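# Mount and secure centrifuge rotor, or tag it HOLD

## Task

Treat today as 8 August 2027 and read the use-by date printed on the card attached to the centrifuge. If that date has not yet passed, lower the rotor onto the centrifuge drive until it is fully seated, then thread the knob onto the top of the shaft, run it down against the rotor and tighten it firmly. If the date has passed, do not mount the rotor: leave it in its current spot and set the HOLD block on top of it. In either case the rotor must never be dropped.

## Robot and tools

Robot: two six-joint arms, left_arm and right_arm, each ending in a two-finger gripper. Joint order in every row and every result list is shoulder pan, shoulder lift, elbow, wrist 1, wrist 2, wrist 3. Stated joint ranges: elbow -3.142 to 3.142 rad; every other joint -6.283 to 6.283 rad. A joint's true end may sit up to 0.010 rad either side of that.

Frames: the scene frame has its origin at table-top height halfway between the nominal arm bases, +z up, +x out over the table, left_arm on the +y side. Image left and right do not match the arm names. Actual bases: left_arm at (+0.027, +0.454, 0) m, right_arm at (-0.022, -0.682, 0) m, each turned about 0.01 rad around z. Hand poses, velocities and wrist-camera poses are reported in each arm's own base frame; cam_low and the table are in the scene frame. Gripper fingers point along the gripper's +z and open along its y; end_effector_position is the point between the pads when shut (fingertips extend about 19 mm past it closed, 6 mm open). A block juts about 10 cm along the gripper's +x.

execute_actions(actions, cameras): actions is a list of up to 15 actions; each action is a table of up to 15 rows, each row one 1/30 s step, and a short table repeats its final row to fill 15 steps. Every row has 18 numbers in [-1, 1], always for both arms: left_arm's 6 joint offsets, then its gripper position, force_limit, speed; then the same 9 for right_arm. Joint numbers are offsets, not poses: they are added to the Joint targets in force when that action began (not to the previous row), so sending the same offset in a new action moves further. Scale: 1.0 equals 1.371 rad for shoulder pan and lift, 1.714 rad for elbow, 2.057 rad for the three wrists. Gripper numbers are absolute settings: position +1 is fully open (85 mm), about -0.8 brings the pads together, -1 closes until blocked. force_limit and speed (both start at +1) set grip strength and closing rate (about 20, 85, 150 mm/s at -1, 0, +1). A slow close at force_limit -1 gives roughly 30 N per pad; fast closes from a wider opening give 120 to 245 N. To leave a gripper unchanged, repeat its last three numbers exactly; 0 is a real command. An action that would push a joint more than 0.010 rad beyond its range is refused for both arms. cameras picks images ("all", names, or []); unknown names invalidate the call.

move(target, speed, blend, blocking, cameras): target is one 18-number row or a list of up to 15 rows, same layout and scaling; every row's joint offsets count from the same starting Joint targets. Joints travel together, so grippers trace curves; nothing is avoided. speed is the peak rate in rad/s for the joint with the longest way to go, 0.01 to 3.14, default 0.5, one value or one per target. blend (rad) rounds corners between listed targets; 0 stops at each. blocking=false returns after about 0.5 s while motion continues. Result adds a move: line: done, off_target, moving, held or fault, plus limits=held if steps were withheld. Done does not mean contact is absent.

wait(seconds 0 to 10) lets time run with commands held. stop() brakes a running move; fingers keep going. zoom_image(camera, region) enlarges part of the latest image of cam_low, cam_left_wrist or cam_right_wrist; region is [x0, y0, x1, y1] pixels, at most 504 by 504. finished_scene(scene=1) ends the attempt permanently; the result must hold without the robot.

Results: Joint positions, Joint velocities ("within noise" when still), Joint targets (the base for your next offsets), joint torques (positive toward larger angle; include arm weight, offsets and noise), motor temperatures, Tool commands, end-effector pose. object_status: 0 moving, 1 blocked while opening, 2 blocked while closing (a grip), 3 reached setpoint or pads met. To grip, command -1, hold it, confirm 2. position_measured is in counts: 3 open, ~78 at 60 mm, 130 at 40 mm, 180 at 20 mm, 230 shut. "joint sent to its limit" and "joint command not followed" (clearance check between arms) may appear. Joint target speeds are capped (2.09, 2.62, 3.14 rad/s) and motion lags commands by about 0.15 s.

Cameras: cam_low 672x504 fixed behind the arms; cam_left_wrist and cam_right_wrist 672x504 ride on the hands. Calibration may be a few mm or degrees off.

Cautions: an arm halts for 10 s if contact torque hits its limit (306 N m shoulders, 139 elbow, 52 wrists; held weight counts) or outside force reaches about 150 N. Arms are stiff, so aiming even slightly past a firm contact can fault; approach slowly. Avoid any collision between the arms, including one gripper clamping the other's fingers. Motors overheat from long loaded or stretched holds (hot line at 70 °C, brake stop at 85 °C). Do not slam, grip hard on parts still resting on something, swing loads fast, release moving parts, or let anything fall or end up off the table. Loose items may get nudged now and then.

Each tool is called after ">>>" in YAML: its name, and indented under it one key for each argument.

## Session

>>> execute_actions:
  actions: []

Scene clock: 0.00 s.
left_arm: end_effector_position=(+0.7352, +0.8027, +0.1988) position_measured=3 object_status=3 end_effector_quat_wxyz=(-0.523, +0.765, +0.045, +0.374) | right_arm: end_effector_position=(+0.3280, +1.0260, +0.3524) position_measured=3 object_status=3 end_effector_quat_wxyz=(-0.231, +0.349, +0.901, +0.116)
Joint positions: left_arm=[3.694 -0.731 1.705 -3.923 -1.122 -2.336] | right_arm=[4.109 -1.009 1.249 -1.942 -1.063 1.74]
Joint velocities: within noise
Joint torques (N m): no reading
Motor temperatures (°C): left_arm=[33 33 31 30 37 32] | right_arm=[33 32 29 38 30 38]
Joint targets: left_arm=[3.694 -0.731 1.705 -3.923 -1.122 -2.336] | right_arm=[4.109 -1.009 1.249 -1.942 -1.063 1.740]
Tool commands: left_gripper/position=+1.0 left_gripper/force_limit=+1.0 left_gripper/speed=+1.0 right_gripper/position=+1.0 right_gripper/force_limit=+1.0 right_gripper/speed=+1.0

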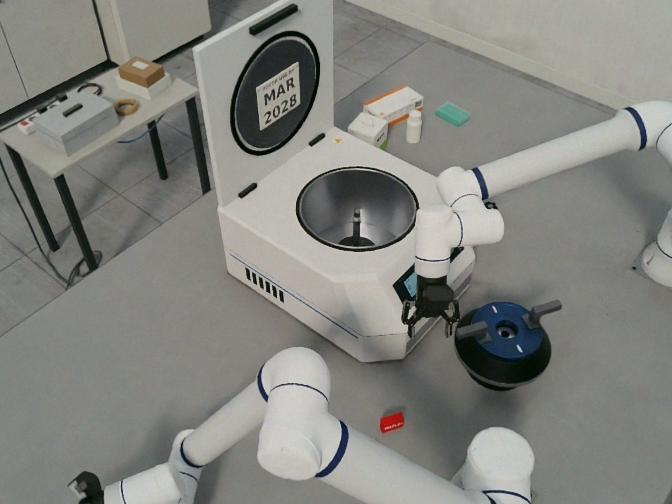

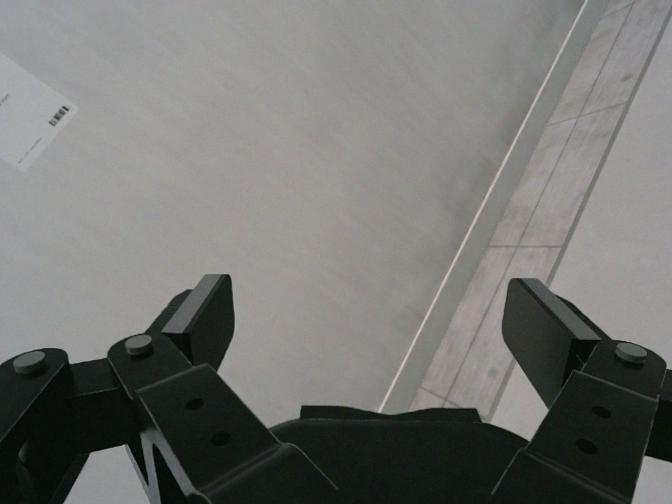

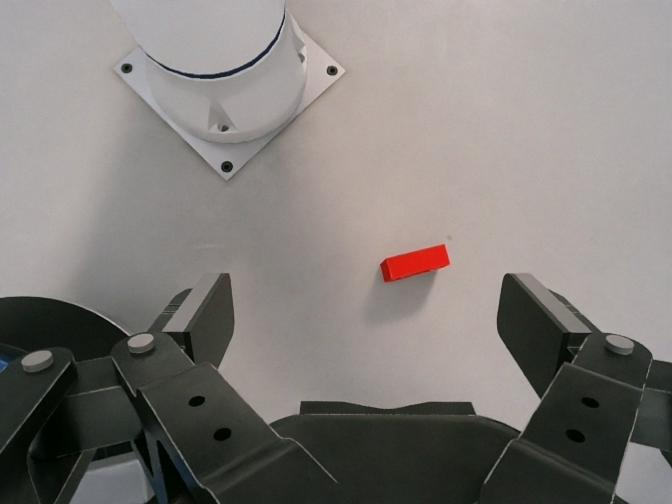

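>>> zoom_image:
  camera: "cam_low"
  region: [230, 40, 330, 140]

>>> zoom_image:
  camera: "cam_low"
  region: [430, 270, 590, 400]

>>> zoom_image:
  camera: "cam_low"
  region: [280, 150, 480, 300]

>>> zoom_image:
  camera: "cam_low"
  region: [340, 70, 480, 170]

Scaled by 5.040.

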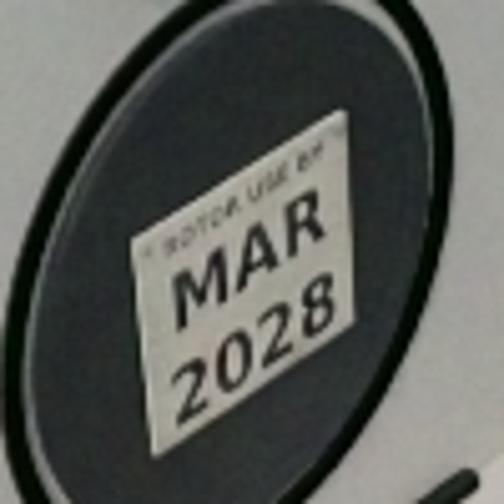

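Scaled by 3.150.

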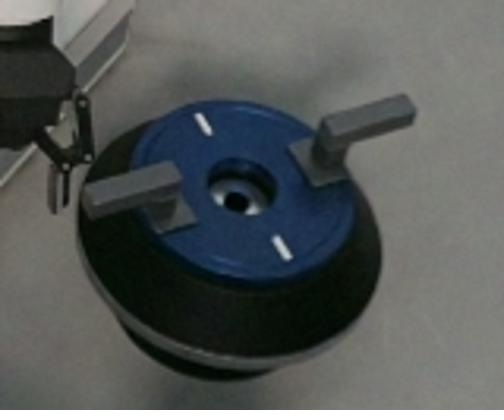

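Scaled by 2.520.

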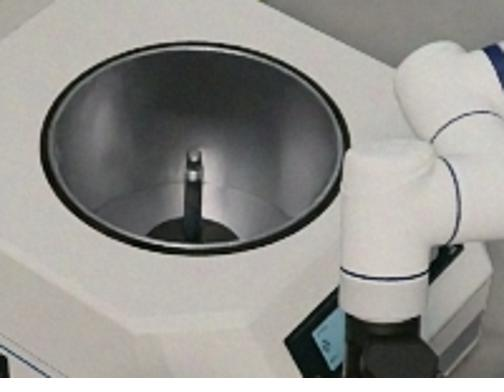

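Scaled by 3.600.

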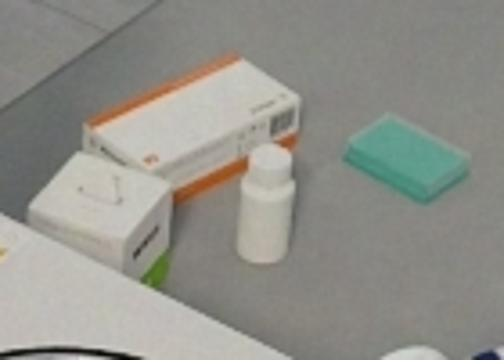

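>>> move:
  target: [0.511,-0.365,0,0.243,0,0,1,1,1,0,-0.438,0,0.292,0,0,1,1,1]
  speed: 0.8
  cameras: ["all"]

Scene clock: 3.67 s.
left_arm: end_effector_position=(+0.0239, +1.0250, +0.5802) position_measured=3 object_status=3 end_effector_quat_wxyz=(-0.620, +0.702, +0.305, +0.173) | right_arm: end_effector_position=(+0.1170, +0.7199, +0.7836) position_measured=3 object_status=3 end_effector_quat_wxyz=(-0.231, +0.349, +0.901, +0.116)
Joint positions: left_arm=[4.394 -1.231 1.705 -3.423 -1.122 -2.336] | right_arm=[4.109 -1.61 1.249 -1.341 -1.063 1.74]
Joint torques (N m): left_arm=[20.56 -109.8 -68.59 -0.9 0.85 -0.22] | right_arm=[-2.45 -47.53 -30.16 -2.33 0.26 -0.09]
Joint targets: left_arm=[4.394 -1.231 1.705 -3.423 -1.122 -2.336] | right_arm=[4.109 -1.610 1.249 -1.341 -1.063 1.740]
move: done
camera_calibration:
cam_left_wrist: T_world_to_cam=[[0.63534, -0.031143, -0.771605, 0.475269], [-0.659956, -0.54075, -0.521582, 0.891492], [-0.401002, 0.840607, -0.364113, -0.510458], [0, 0, 0, 1]] pos_world=[0.0816933, 0.92597, 0.645842]
cam_right_wrist: T_world_to_cam=[[0.670592, 0.740429, 0.0455176, -0.64077], [0.735949, -0.656317, -0.166213, 0.53916], [-0.0931949, 0.14496, -0.985039, 0.808431], [0, 0, 0, 1]] pos_world=[0.108242, 0.711115, 0.915117]

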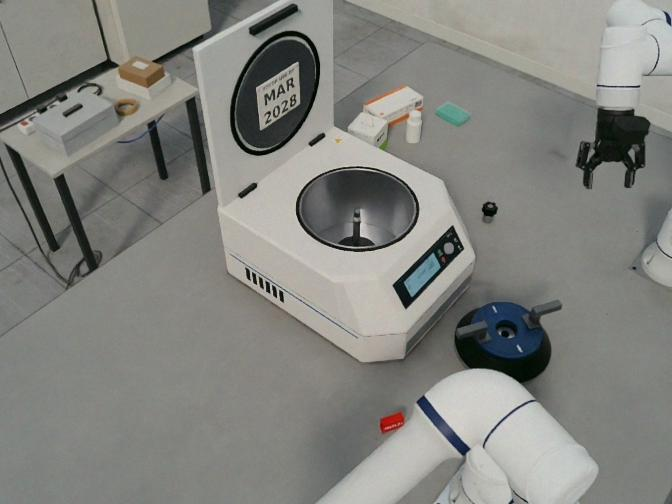

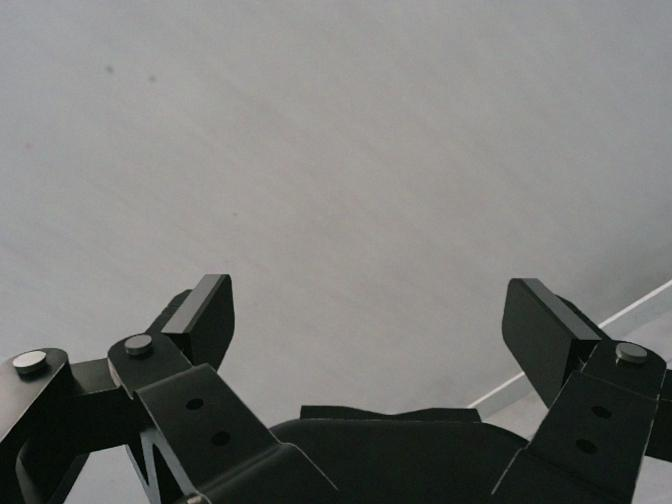

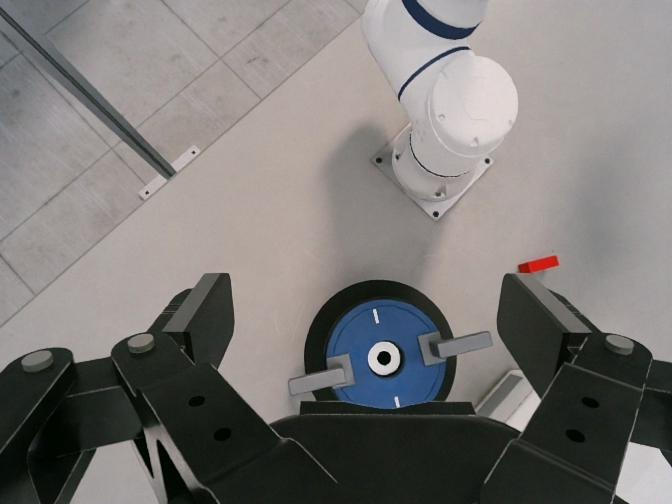

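>>> zoom_image:
  camera: "cam_low"
  region: [440, 180, 540, 240]

>>> zoom_image:
  camera: "cam_right_wrist"
  region: [270, 260, 510, 430]

>>> zoom_image:
  camera: "cam_low"
  region: [440, 280, 580, 390]

>>> zoom_image:
  camera: "cam_low"
  region: [290, 155, 430, 260]

Scaled by 5.040.

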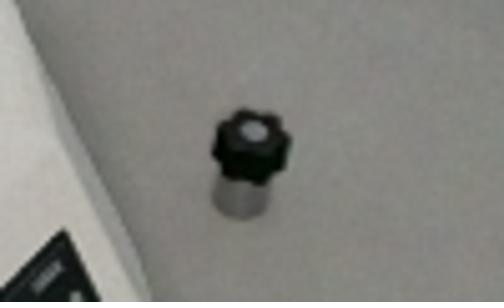

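Scaled by 2.100.

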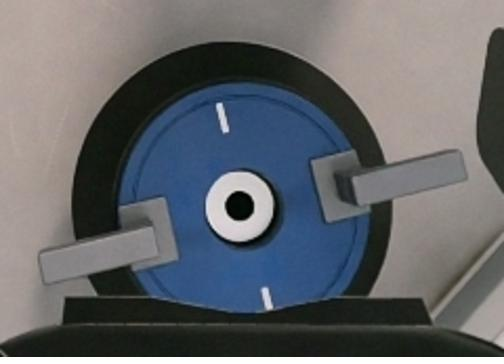

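Scaled by 3.600.

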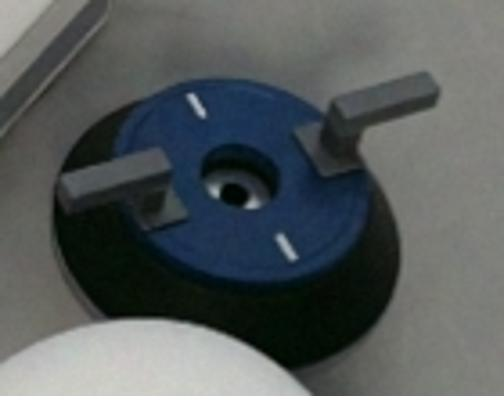

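Scaled by 3.600.

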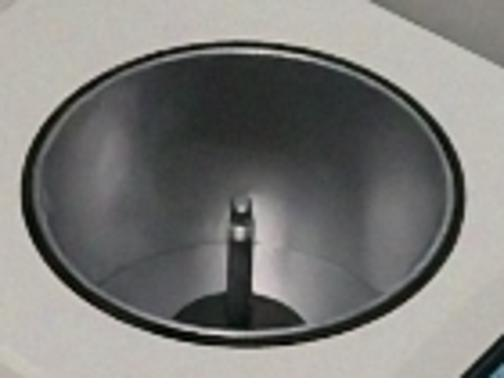

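>>> move:
  target: [0,0,0,0,0,0,1,1,1,-0.2436,0.3771,-0.285,0.0501,-0.247,0.773,1,1,1]
  speed: 1.0
  cameras: ["cam_low","cam_right_wrist"]

>>> zoom_image:
  camera: "cam_right_wrist"
  region: [180, 120, 480, 345]

Scene clock: 7.47 s.
left_arm: end_effector_position=(+0.0237, +1.0250, +0.5803) position_measured=3 object_status=3 end_effector_quat_wxyz=(-0.620, +0.702, +0.305, +0.172) | right_arm: end_effector_position=(+0.6534, +0.6994, +0.6474) position_measured=3 object_status=3 end_effector_quat_wxyz=(+0.001, +0.975, +0.221, +0.000)
Joint positions: left_arm=[4.394 -1.231 1.705 -3.423 -1.122 -2.336] | right_arm=[3.775 -1.093 0.761 -1.238 -1.572 3.33]
Joint torques (N m): left_arm=[19.11 -104.59 -68.32 -0.28 0.93 -0.14] | right_arm=[-14.76 -62.52 -48.15 -1.34 -2.74 4.64]
Joint targets: left_arm=[4.394 -1.231 1.705 -3.423 -1.122 -2.336] | right_arm=[3.775 -1.093 0.761 -1.238 -1.572 3.330]
move: done
camera_calibration:
cam_right_wrist: T_world_to_cam=[[0.441421, -0.897261, -0.00838837, 0.350886], [-0.840589, -0.416775, 0.34599, 0.639304], [-0.313939, -0.145676, -0.938201, 1.0444], [0, 0, 0, 1]] pos_world=[0.710382, 0.733427, 0.761609]
Images, in order (width x height): cam_low 672x504, cam_right_wrist 672x504.

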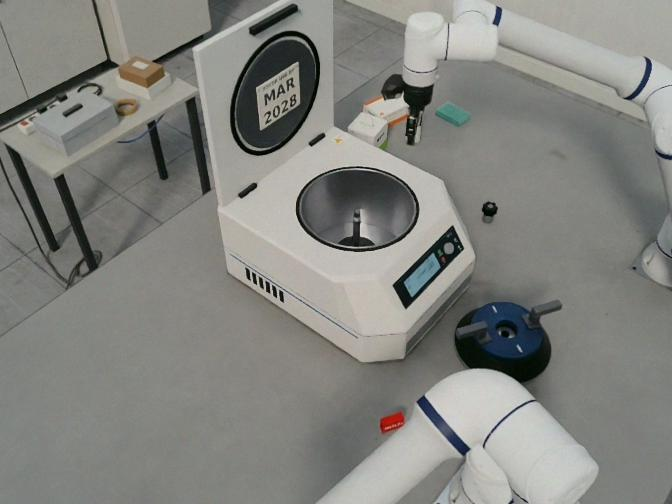

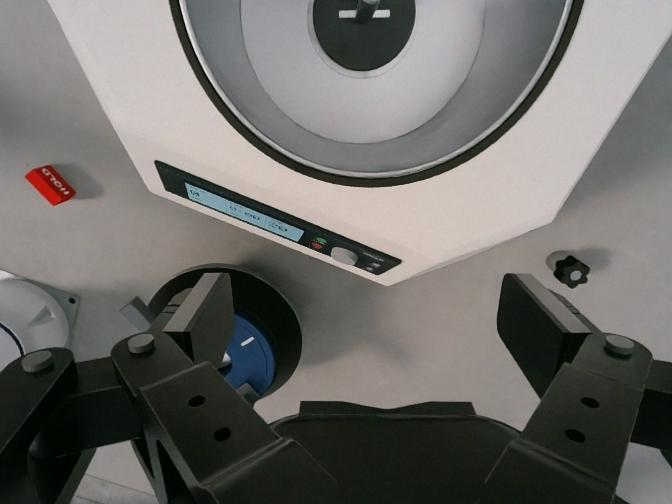

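Scaled by 1.680.

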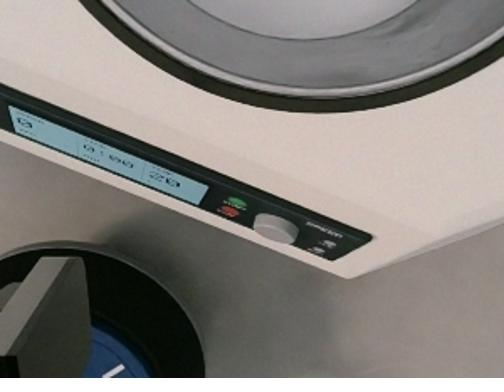

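>>> move:
  target: [0,0,0,0,0,0,1,1,1,0,0,0,-0.24,0,0,1,1,1]
  speed: 1.0
  cameras: ["cam_right_wrist"]

>>> zoom_image:
  camera: "cam_right_wrist"
  region: [270, 120, 450, 280]

Scene clock: 9.20 s.
left_arm: end_effector_position=(+0.0237, +1.0250, +0.5803) position_measured=3 object_status=3 end_effector_quat_wxyz=(-0.620, +0.702, +0.305, +0.172) | right_arm: end_effector_position=(+0.7482, +0.7689, +0.7363) position_measured=3 object_status=3 end_effector_quat_wxyz=(-0.097, +0.946, +0.214, +0.224)
Joint positions: left_arm=[4.394 -1.231 1.705 -3.423 -1.122 -2.336] | right_arm=[3.775 -1.093 0.761 -1.731 -1.572 3.33]
Joint torques (N m): left_arm=[17.14 -109.29 -67.79 -0.9 1.08 -0.44] | right_arm=[-13.99 -69.99 -44.62 -12.65 -2.69 4.5]
Joint targets: left_arm=[4.394 -1.231 1.705 -3.423 -1.122 -2.336] | right_arm=[3.775 -1.093 0.761 -1.732 -1.572 3.330]
move: done
camera_calibration:
cam_right_wrist: T_world_to_cam=[[0.461323, -0.882624, -0.0903145, 0.406312], [-0.883878, -0.448348, -0.133207, 1.12668], [0.0770796, 0.141279, -0.986965, 0.690404], [0, 0, 0, 1]] pos_world=[0.75519, 0.766225, 0.868182]
Images, in order (width x height): cam_right_wrist 672x504.

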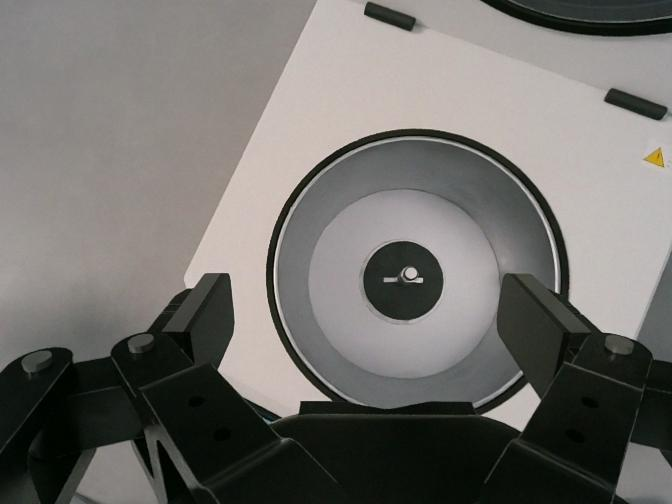

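Scaled by 2.800.

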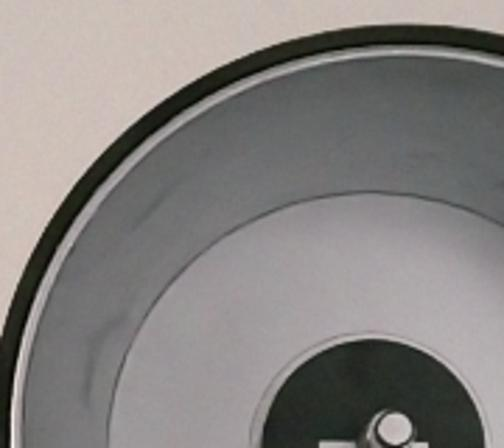

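>>> zoom_image:
  camera: "cam_right_wrist"
  region: [350, 230, 460, 330]

>>> zoom_image:
  camera: "cam_low"
  region: [330, 195, 390, 255]

>>> zoom_image:
  camera: "cam_right_wrist"
  region: [260, 120, 580, 420]

Scaled by 4.582.

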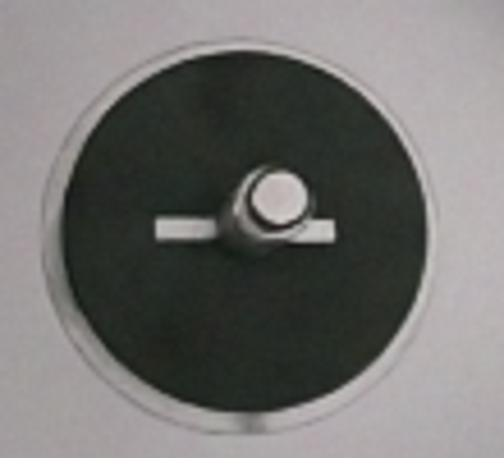

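This scene's latest camera images include none from cam_low. They are from: cam_right_wrist. cam_low's image comes with the result of a call that names it in "cameras".

Scaled by 1.575.

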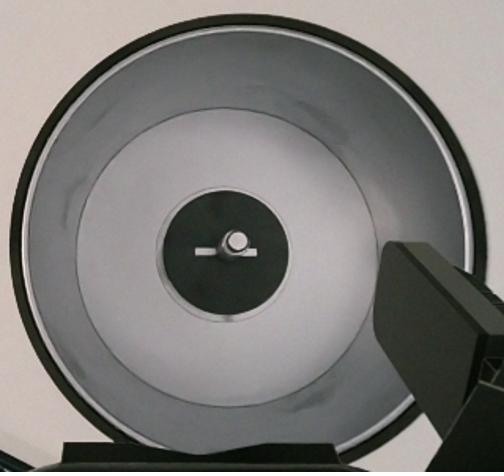

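>>> move:
  target:
    - [-0.5106,0,0,0,0,0,1,1,1,0.15,-0.2,0.3,-0.04,0,-0.4,1,1,1]
    - [-0.5106,-0.248,-0.9947,0.9596,0.6427,-0.5173,1,1,1,0.3027,-0.391,0.6943,-0.0783,0,-0.8,1,1,1]
    - [1,-0.16,-0.995,0.9596,0.983,-0.906,1,1,1,0.3027,-0.391,0.6943,-0.0783,0,-0.972,1,1,1]
  speed: 1.3
  blend: 0.2
  cameras: ["cam_low"]

Scene clock: 17.07 s.
left_arm: end_effector_position=(-0.1372, -0.3248, +1.5371) position_measured=3 object_status=3 end_effector_quat_wxyz=(+0.670, +0.630, -0.094, +0.380) | right_arm: end_effector_position=(+0.1578, +0.6291, +0.3485) position_measured=3 object_status=3 end_effector_quat_wxyz=(+0.000, +0.141, +0.990, +0.000)
Joint positions: left_arm=[5.766 -1.451 -0.001 -1.449 0.9 -4.2] | right_arm=[4.19 -1.629 1.951 -1.893 -1.572 1.33]
Joint torques (N m): left_arm=[18.79 -2.58 -9.78 2.73 4.3 -4.84] | right_arm=[8.36 -47.78 -30.51 -11.45 -0.84 -4.67]
Joint targets: left_arm=[5.766 -1.451 -0.001 -1.449 0.900 -4.200] | right_arm=[4.190 -1.629 1.951 -1.893 -1.572 1.330]
move: done
Images, in order (width x height): cam_low 672x504.

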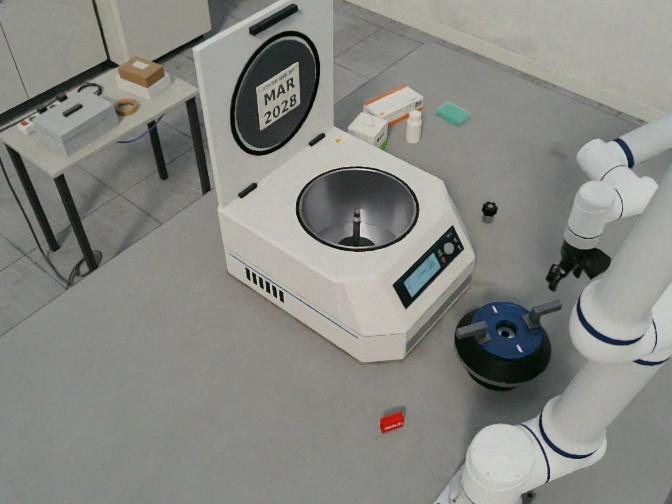

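>>> move:
  target: [0.1583,0.266,-0.992,0,0.3262,-0.1308,1,1,1,0,0,0,0,0,-0.658,1,1,1]
  speed: 1.2

>>> move:
  target: [0,0.0948,-0.354,0,0,0,1,1,1,0,0,0,0,0,0,1,1,1]
  speed: 0.7
  cameras: ["all"]

Scene clock: 22.03 s.
left_arm: end_effector_position=(+0.4072, -0.3118, +0.7427) position_measured=3 object_status=3 end_effector_quat_wxyz=(+0.172, +0.846, +0.477, +0.162) | right_arm: end_effector_position=(+0.1578, +0.6291, +0.3485) position_measured=3 object_status=3 end_effector_quat_wxyz=(+0.000, -0.510, +0.860, +0.000)
Joint positions: left_arm=[5.983 -1.086 -1.701 -1.449 1.571 -4.469] | right_arm=[4.19 -1.629 1.951 -1.893 -1.572 -0.023]
Joint torques (N m): left_arm=[17.72 24.77 65.86 4.35 2.82 -4.47] | right_arm=[8.2 -47.24 -30.42 -11.2 0.4 -4.56]
Joint targets: left_arm=[5.983 -1.086 -1.701 -1.449 1.571 -4.469] | right_arm=[4.190 -1.629 1.951 -1.893 -1.572 -0.023]
move: done

Scene clock: 23.57 s.
left_arm: end_effector_position=(+0.2627, -0.2670, +0.3480) position_measured=3 object_status=3 end_effector_quat_wxyz=(+0.000, +0.871, +0.491, +0.000) | right_arm: end_effector_position=(+0.1578, +0.6291, +0.3485) position_measured=3 object_status=3 end_effector_quat_wxyz=(+0.000, -0.510, +0.860, +0.000)
Joint positions: left_arm=[5.983 -0.956 -2.308 -1.449 1.571 -4.469] | right_arm=[4.19 -1.629 1.951 -1.893 -1.572 -0.023]
Joint torques (N m): left_arm=[15.44 13.57 67.38 3.33 3.15 -4.86] | right_arm=[7.78 -46.69 -30.69 -11.24 0.44 -4.86]
Joint targets: left_arm=[5.983 -0.956 -2.308 -1.449 1.571 -4.469] | right_arm=[4.190 -1.629 1.951 -1.893 -1.572 -0.023]
move: done
camera_calibration:
cam_left_wrist: T_world_to_cam=[[0.852835, -0.521899, -0.017139, -0.346567], [-0.484218, -0.802695, 0.348156, -0.189443], [-0.19546, -0.288621, -0.93728, 0.430765], [0, 0, 0, 1]] pos_world=[0.28803, -0.20861, 0.463763]
cam_right_wrist: T_world_to_cam=[[-0.883693, 0.467955, -0.010187, -0.144995], [0.436111, 0.831071, 0.34515, -0.689424], [0.169981, 0.300564, -0.938492, 0.241163], [0, 0, 0, 1]] pos_world=[0.131541, 0.568327, 0.462807]

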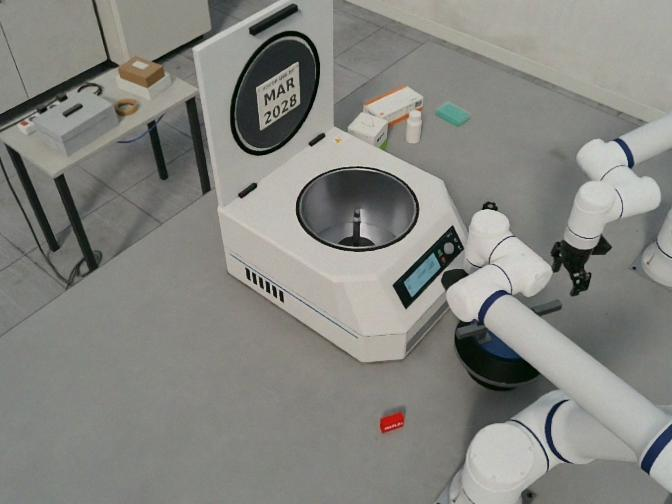

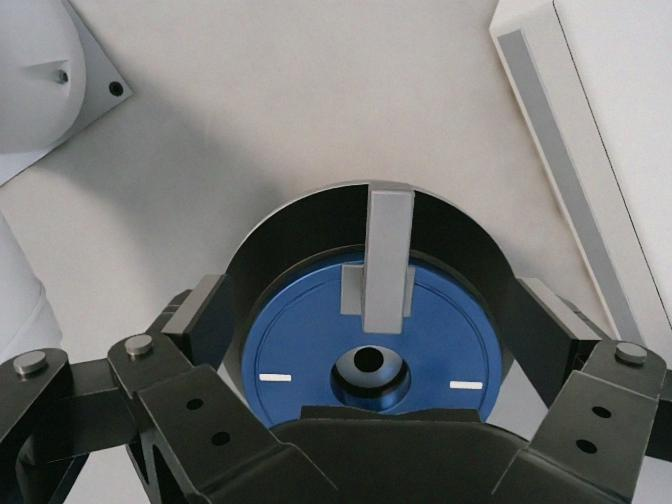

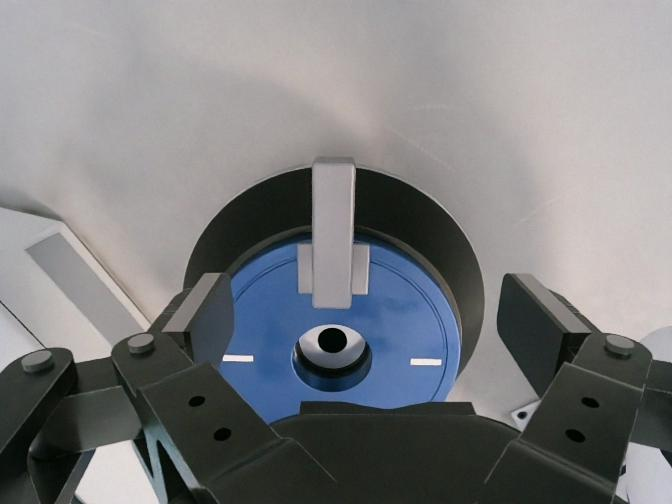

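>>> move:
  target: [-0.0406,-0.078,-0.0775,0.1169,0,-0.0211,1,1,1,-0.0117,0.0496,0.0717,-0.0927,0.0005,-0.0088,1,1,1]
  speed: 0.3
  cameras: ["cam_left_wrist","cam_right_wrist"]

Scene clock: 26.57 s.
left_arm: end_effector_position=(+0.2690, -0.2892, +0.2504) position_measured=3 object_status=3 end_effector_quat_wxyz=(+0.000, +0.874, +0.486, +0.000) | right_arm: end_effector_position=(+0.1664, +0.6246, +0.2501) position_measured=3 object_status=3 end_effector_quat_wxyz=(+0.000, -0.511, +0.859, +0.000)
Joint positions: left_arm=[5.927 -1.063 -2.441 -1.208 1.571 -4.512] | right_arm=[4.174 -1.561 2.074 -2.083 -1.571 -0.041]
Joint torques (N m): left_arm=[-8.65 -10.33 64.73 5.87 1.76 -4.4] | right_arm=[-14.91 -27.54 -28.01 -11.53 1.39 -4.69]
Joint targets: left_arm=[5.927 -1.063 -2.441 -1.208 1.571 -4.512] | right_arm=[4.174 -1.561 2.074 -2.083 -1.571 -0.041]
move: done
camera_calibration:
cam_left_wrist: T_world_to_cam=[[0.846411, -0.53227, -0.0166516, -0.366646], [-0.494138, -0.796663, 0.348073, -0.165784], [-0.198534, -0.286384, -0.93732, 0.335599], [0, 0, 0, 1]] pos_world=[0.295041, -0.231118, 0.366163]
cam_right_wrist: T_world_to_cam=[[-0.884696, 0.466079, -0.00913257, -0.135249], [0.434693, 0.831881, 0.344987, -0.655671], [0.168388, 0.301239, -0.938563, 0.148576], [0, 0, 0, 1]] pos_world=[0.140343, 0.56372, 0.36441]
Images, in order (width x height): cam_left_wrist 672x504, cam_right_wrist 672x504.

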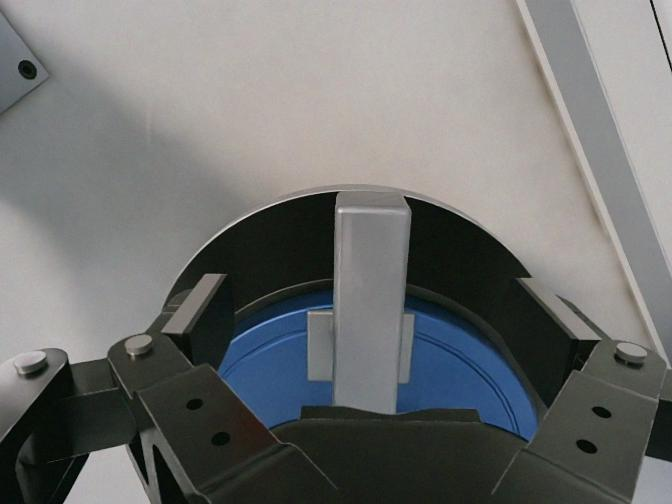

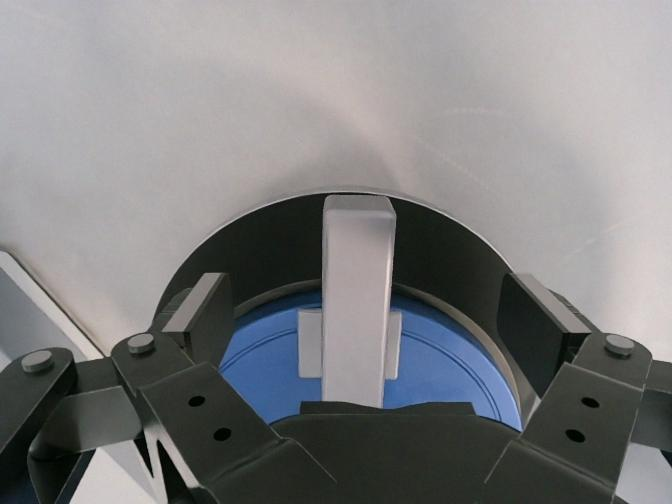

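>>> move:
  target: [0,-0.0365,-0.0333,0.052,0,0,1,1,1,0,0.0299,0.0252,-0.0411,0,0,1,1,1]
  speed: 0.15
  cameras: ["all"]

>>> zoom_image:
  camera: "cam_low"
  region: [430, 260, 600, 400]

Scene clock: 28.20 s.
left_arm: end_effector_position=(+0.2714, -0.2901, +0.2087) position_measured=3 object_status=3 end_effector_quat_wxyz=(+0.000, +0.874, +0.486, +0.000) | right_arm: end_effector_position=(+0.1664, +0.6246, +0.2085) position_measured=3 object_status=3 end_effector_quat_wxyz=(+0.000, -0.511, +0.859, +0.000)
Joint positions: left_arm=[5.927 -1.113 -2.498 -1.101 1.571 -4.512] | right_arm=[4.174 -1.52 2.117 -2.168 -1.571 -0.041]
Joint torques (N m): left_arm=[-2.33 -5.4 61.29 6.5 0.8 -5.18] | right_arm=[-14.72 -27.41 -25.84 -11.31 1.51 -4.87]
Joint targets: left_arm=[5.927 -1.113 -2.498 -1.101 1.571 -4.512] | right_arm=[4.174 -1.520 2.117 -2.168 -1.571 -0.041]
move: done
camera_calibration:
cam_left_wrist: T_world_to_cam=[[0.846394, -0.532295, -0.016731, -0.369739], [-0.494129, -0.796649, 0.348119, -0.150899], [-0.19863, -0.286378, -0.937301, 0.29683], [0, 0, 0, 1]] pos_world=[0.297341, -0.232018, 0.324563]
cam_right_wrist: T_world_to_cam=[[-0.88466, 0.466145, -0.00919416, -0.135605], [0.434689, 0.831771, 0.345258, -0.641261], [0.168588, 0.301439, -0.938463, 0.109387], [0, 0, 0, 1]] pos_world=[0.140343, 0.56362, 0.322809]

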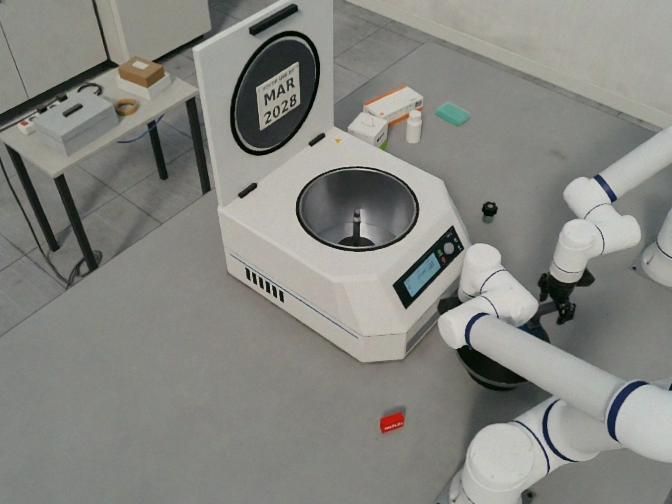

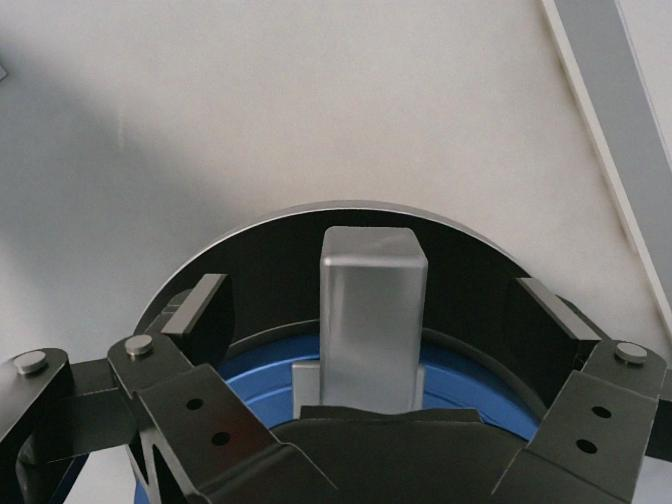

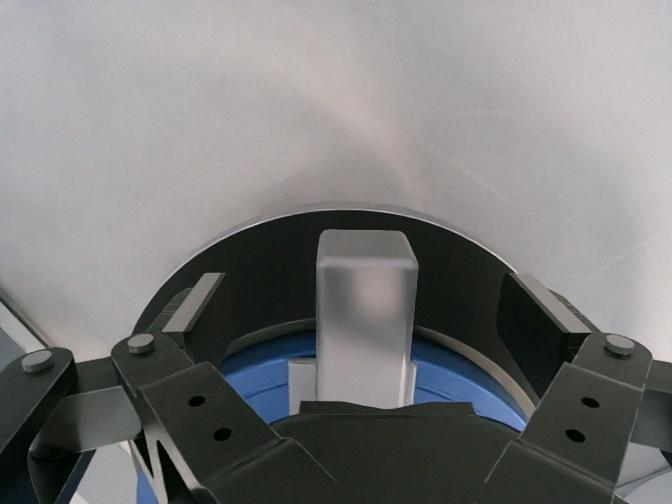

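Scaled by 2.965.

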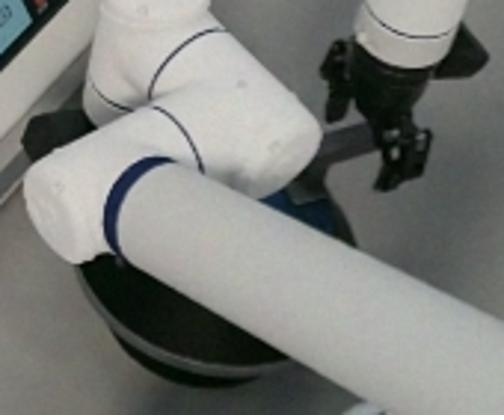

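>>> move:
  target: [0,0,0,0,0,0,-1,0.2,-1,0,0,0,0,0,0,-1,0.2,-1]
  cameras: ["cam_left_wrist","cam_right_wrist"]

Scene clock: 32.13 s.
left_arm: end_effector_position=(+0.2714, -0.2901, +0.2086) position_measured=172 object_status=0 end_effector_quat_wxyz=(+0.000, +0.874, +0.486, +0.000) | right_arm: end_effector_position=(+0.1664, +0.6246, +0.2084) position_measured=171 object_status=0 end_effector_quat_wxyz=(+0.000, -0.511, +0.859, +0.000)
Joint positions: left_arm=[5.927 -1.113 -2.498 -1.101 1.571 -4.512] | right_arm=[4.174 -1.52 2.117 -2.168 -1.571 -0.041]
Joint torques (N m): left_arm=[8.12 -3.72 60.41 6.24 -0.34 -4.78] | right_arm=[-7.39 -28.44 -25.84 -7.5 1.54 -4.74]
Joint targets: left_arm=[5.927 -1.113 -2.498 -1.101 1.571 -4.512] | right_arm=[4.174 -1.520 2.117 -2.168 -1.571 -0.041]
move: done
camera_calibration:
cam_left_wrist: T_world_to_cam=[[0.846394, -0.532295, -0.016731, -0.369741], [-0.494129, -0.796649, 0.348119, -0.150864], [-0.19863, -0.286378, -0.937301, 0.296736], [0, 0, 0, 1]] pos_world=[0.297341, -0.232018, 0.324463]
cam_right_wrist: T_world_to_cam=[[-0.884669, 0.466131, -0.0091506, -0.135611], [0.434674, 0.831746, 0.345336, -0.641236], [0.168582, 0.30153, -0.938435, 0.109234], [0, 0, 0, 1]] pos_world=[0.140343, 0.563621, 0.322709]
Images, in order (width x height): cam_left_wrist 672x504, cam_right_wrist 672x504.

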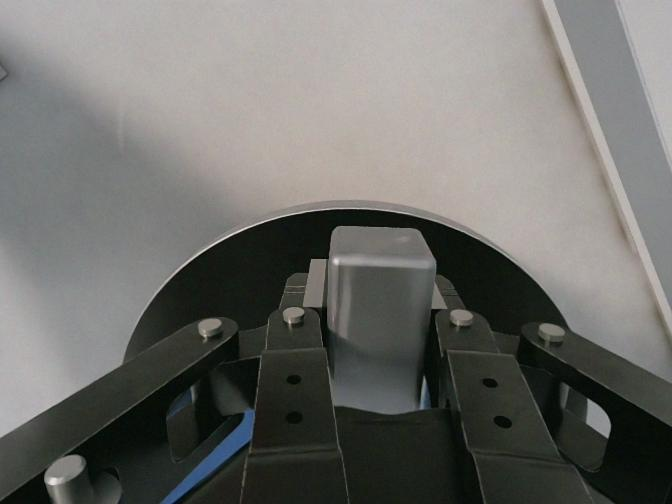

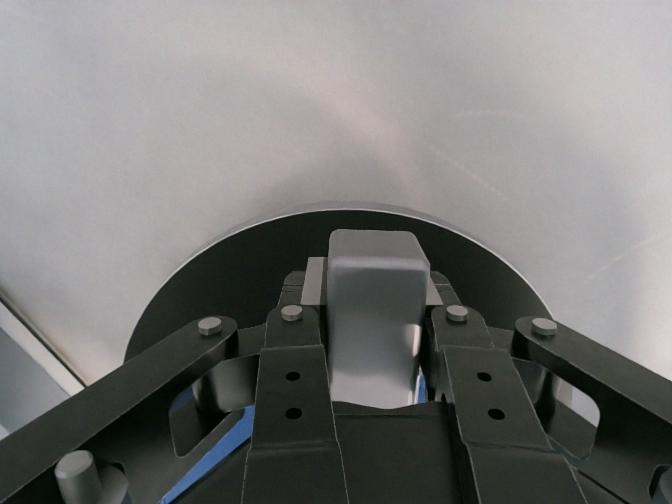

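>>> move:
  target: [0,0.0055,0.0071,-0.0096,0,0,-1,0.2,-1,0,-0.0055,-0.0053,0.0081,0,0,-1,0.2,-1]
  speed: 0.05
  cameras: ["cam_low","cam_left_wrist"]

Scene clock: 34.27 s.
left_arm: end_effector_position=(+0.2721, -0.2904, +0.2166) position_measured=172 object_status=2 end_effector_quat_wxyz=(+0.000, +0.874, +0.486, +0.000) | right_arm: end_effector_position=(+0.1667, +0.6251, +0.2164) position_measured=171 object_status=2 end_effector_quat_wxyz=(+0.000, -0.511, +0.859, +0.000)
Joint positions: left_arm=[5.927 -1.106 -2.486 -1.121 1.571 -4.512] | right_arm=[4.174 -1.527 2.108 -2.151 -1.571 -0.041]
Joint torques (N m): left_arm=[6.3 43.42 126.55 6.17 1.16 -4.3] | right_arm=[3.03 -64.67 -63.44 -9.46 1.15 -4.72]
Joint targets: left_arm=[5.927 -1.105 -2.486 -1.121 1.571 -4.512] | right_arm=[4.174 -1.527 2.108 -2.151 -1.571 -0.041]
move: done
camera_calibration:
cam_left_wrist: T_world_to_cam=[[0.846384, -0.532309, -0.0167808, -0.370429], [-0.494144, -0.796672, 0.348044, -0.153434], [-0.198636, -0.286287, -0.937328, 0.304245], [0, 0, 0, 1]] pos_world=[0.298141, -0.232318, 0.332363]
Images, in order (width x height): cam_low 672x504, cam_left_wrist 672x504.

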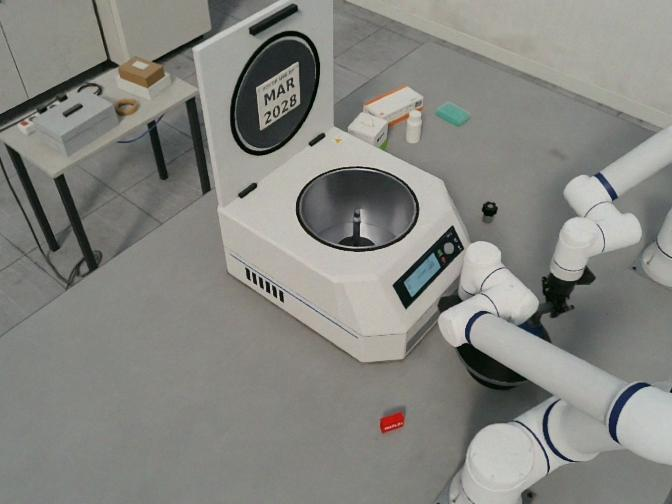

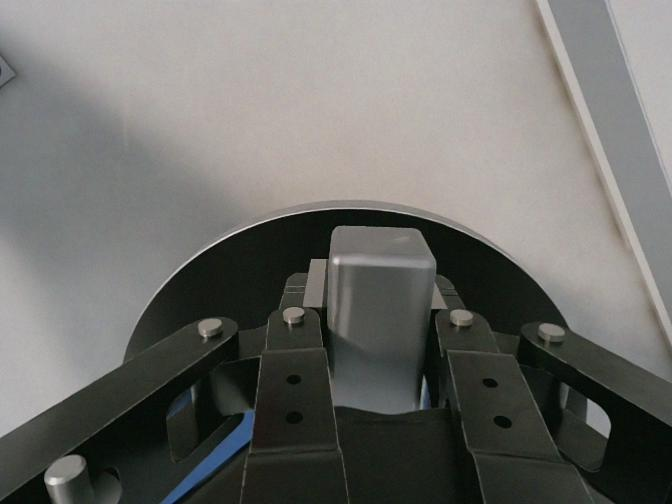

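>>> move:
  target: [0,0,0,0,0,0,-0.97,1,-1,0,0,0,0,0,0,-0.97,1,-1]

Scene clock: 35.03 s.
left_arm: end_effector_position=(+0.2721, -0.2904, +0.2167) position_measured=172 object_status=2 end_effector_quat_wxyz=(+0.000, +0.874, +0.486, +0.000) | right_arm: end_effector_position=(+0.1667, +0.6251, +0.2165) position_measured=172 object_status=2 end_effector_quat_wxyz=(+0.000, -0.511, +0.859, +0.000)
Joint positions: left_arm=[5.927 -1.105 -2.486 -1.121 1.571 -4.512] | right_arm=[4.174 -1.527 2.108 -2.151 -1.571 -0.041]
Joint torques (N m): left_arm=[7.93 37.8 126.79 7.83 -2.83 -4.2] | right_arm=[6.36 -66.61 -64.22 -10.43 1.27 -4.73]
Joint targets: left_arm=[5.927 -1.105 -2.486 -1.121 1.571 -4.512] | right_arm=[4.174 -1.527 2.108 -2.151 -1.571 -0.041]
move: done

>>> move:
  target:
    - [0,0.0496,0.0639,-0.0864,0,0,-0.97,1,-1,0,-0.0498,-0.0474,0.0728,0,0,-0.97,1,-1]
    - [0,0.0746,0.1416,-0.1679,0,0,-0.97,1,-1,0,-0.0868,-0.1099,0.1495,0,0,-0.97,1,-1]
    - [0,0.0782,0.2252,-0.2399,0,0,-0.97,1,-1,0,-0.1071,-0.1818,0.2229,0,0,-0.97,1,-1]
    - [0,0.0658,0.3146,-0.3062,0,0,-0.97,1,-1,0,-0.112,-0.2632,0.294,0,0,-0.97,1,-1]
  speed: 0.25
  blend: 0.03
  cameras: ["all"]

Scene clock: 38.50 s.
left_arm: end_effector_position=(+0.2713, -0.2902, +0.5398) position_measured=172 object_status=2 end_effector_quat_wxyz=(+0.000, +0.874, +0.486, +0.000) | right_arm: end_effector_position=(+0.1663, +0.6243, +0.5403) position_measured=172 object_status=2 end_effector_quat_wxyz=(+0.000, -0.511, +0.859, +0.000)
Joint positions: left_arm=[5.927 -1.015 -1.947 -1.751 1.571 -4.512] | right_arm=[4.174 -1.681 1.657 -1.547 -1.571 -0.041]
Joint torques (N m): left_arm=[15.95 -0.01 134.78 8.01 3.92 -4.1] | right_arm=[6.37 -65.95 -67.07 -1 1.03 -4.63]
Joint targets: left_arm=[5.927 -1.015 -1.947 -1.751 1.571 -4.512] | right_arm=[4.174 -1.681 1.657 -1.547 -1.571 -0.041]
move: done
camera_calibration:
cam_left_wrist: T_world_to_cam=[[0.846323, -0.532395, -0.0171385, -0.36399], [-0.49405, -0.796583, 0.348383, -0.266387], [-0.199129, -0.286377, -0.937196, 0.607127], [0, 0, 0, 1]] pos_world=[0.297341, -0.232118, 0.655563]
cam_right_wrist: T_world_to_cam=[[-0.884676, 0.466118, -0.0091115, -0.132675], [0.434695, 0.831784, 0.345217, -0.755546], [0.168491, 0.301445, -0.938479, 0.420884], [0, 0, 0, 1]] pos_world=[0.140143, 0.56342, 0.65461]

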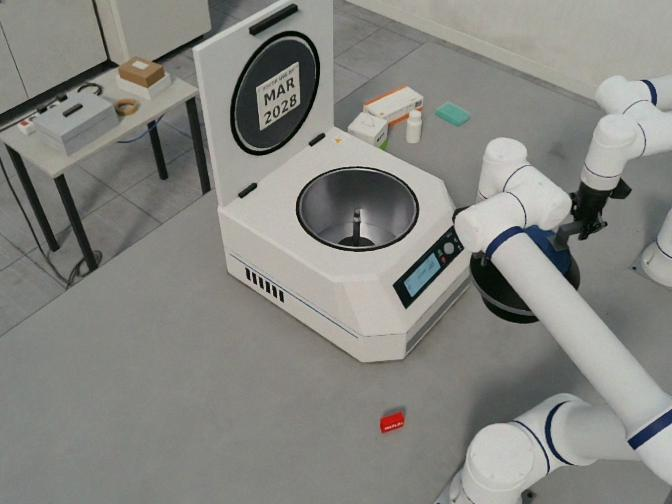

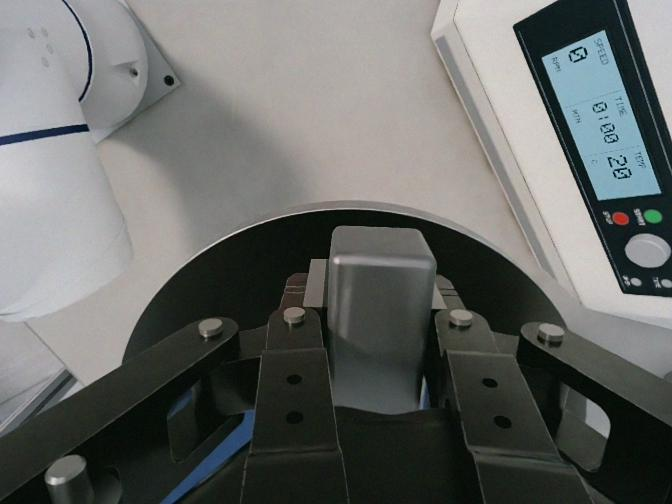

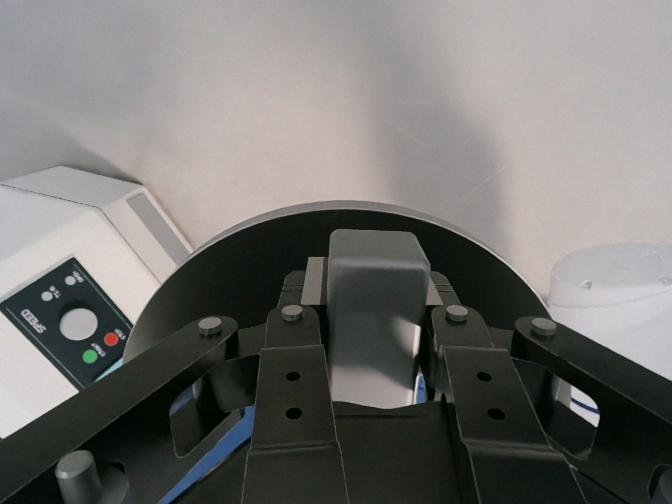

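>>> move:
  target:
    - [0.0418,-0.1193,0.0485,0.0392,0,0.0768,-0.97,1,-1,-0.076,0.0432,-0.0316,-0.0024,0,-0.0014,-0.97,1,-1]
    - [0.0666,-0.2421,0.1148,0.0658,0,0.1424,-0.97,1,-1,-0.1414,0.0974,-0.0743,-0.0029,0,0.0041,-0.97,1,-1]
    - [0.0823,-0.3645,0.198,0.078,0,0.2019,-0.97,1,-1,-0.1972,0.1621,-0.1299,0.0002,0,0.0159,-0.97,1,-1]
  speed: 0.25
  blend: 0.02
  cameras: ["all"]

Scene clock: 43.50 s.
left_arm: end_effector_position=(+0.5925, -0.3298, +0.5404) position_measured=172 object_status=2 end_effector_quat_wxyz=(+0.000, +0.937, +0.349, +0.000) | right_arm: end_effector_position=(+0.4256, +0.6514, +0.5405) position_measured=172 object_status=2 end_effector_quat_wxyz=(+0.000, -0.376, +0.927, +0.000)
Joint positions: left_arm=[6.04 -1.515 -1.607 -1.59 1.571 -4.097] | right_arm=[3.903 -1.459 1.434 -1.546 -1.571 -0.009]
Joint torques (N m): left_arm=[28.27 63.32 136.03 13.09 2.11 3.27] | right_arm=[-7.91 -65.11 -67.94 -3.14 0.72 2.16]
Joint targets: left_arm=[6.040 -1.515 -1.607 -1.590 1.571 -4.097] | right_arm=[3.903 -1.459 1.434 -1.546 -1.571 -0.009]
move: done
camera_calibration:
cam_left_wrist: T_world_to_cam=[[0.649463, -0.760201, -0.0171047, -0.615388], [-0.708758, -0.613355, 0.348508, 0.0481563], [-0.275427, -0.21422, -0.93715, 0.729309], [0, 0, 0, 1]] pos_world=[0.634674, -0.282049, 0.656163]
cam_right_wrist: T_world_to_cam=[[-0.705231, 0.708918, -0.00915127, -0.150263], [0.663123, 0.66413, 0.345253, -0.878869], [0.250834, 0.237415, -0.938465, 0.375883], [0, 0, 0, 1]] pos_world=[0.382544, 0.600968, 0.654809]

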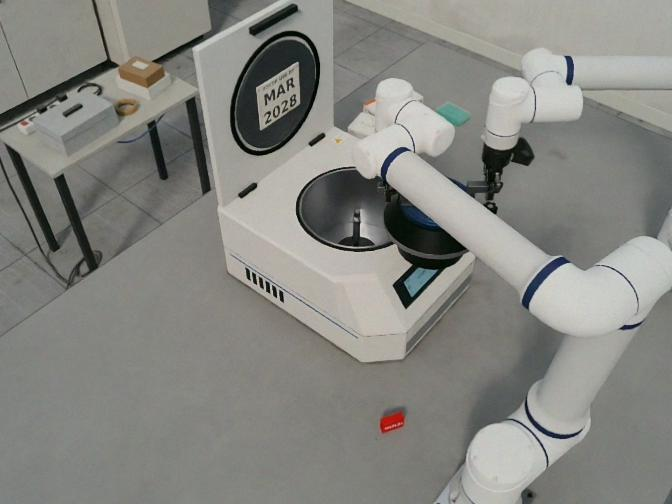

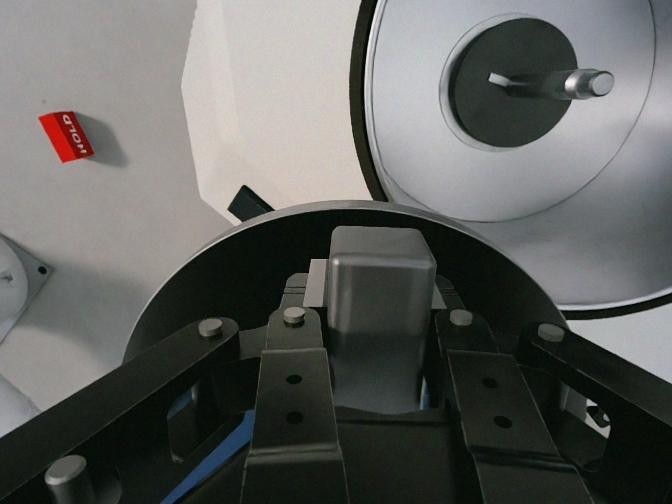

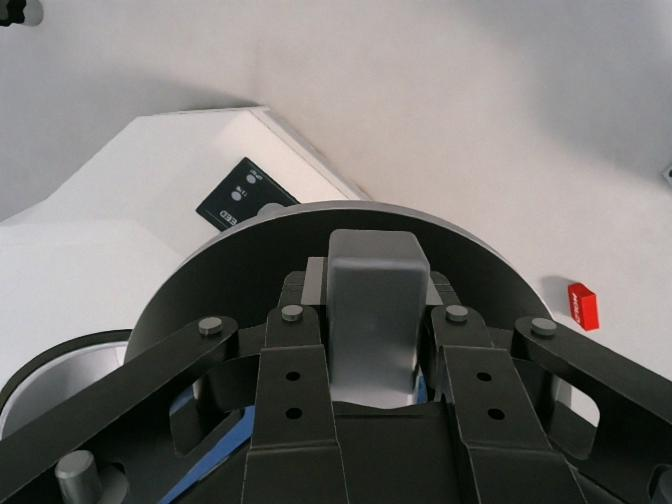

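>>> zoom_image:
  camera: "cam_left_wrist"
  region: [430, 10, 630, 160]

Scaled by 2.520.

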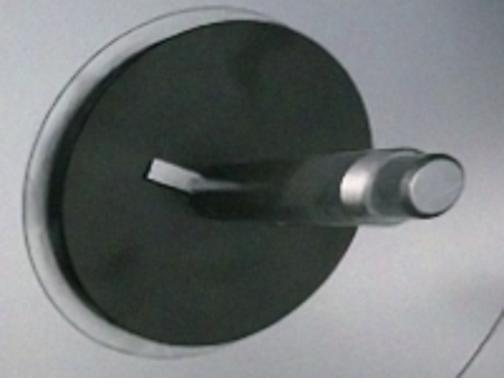

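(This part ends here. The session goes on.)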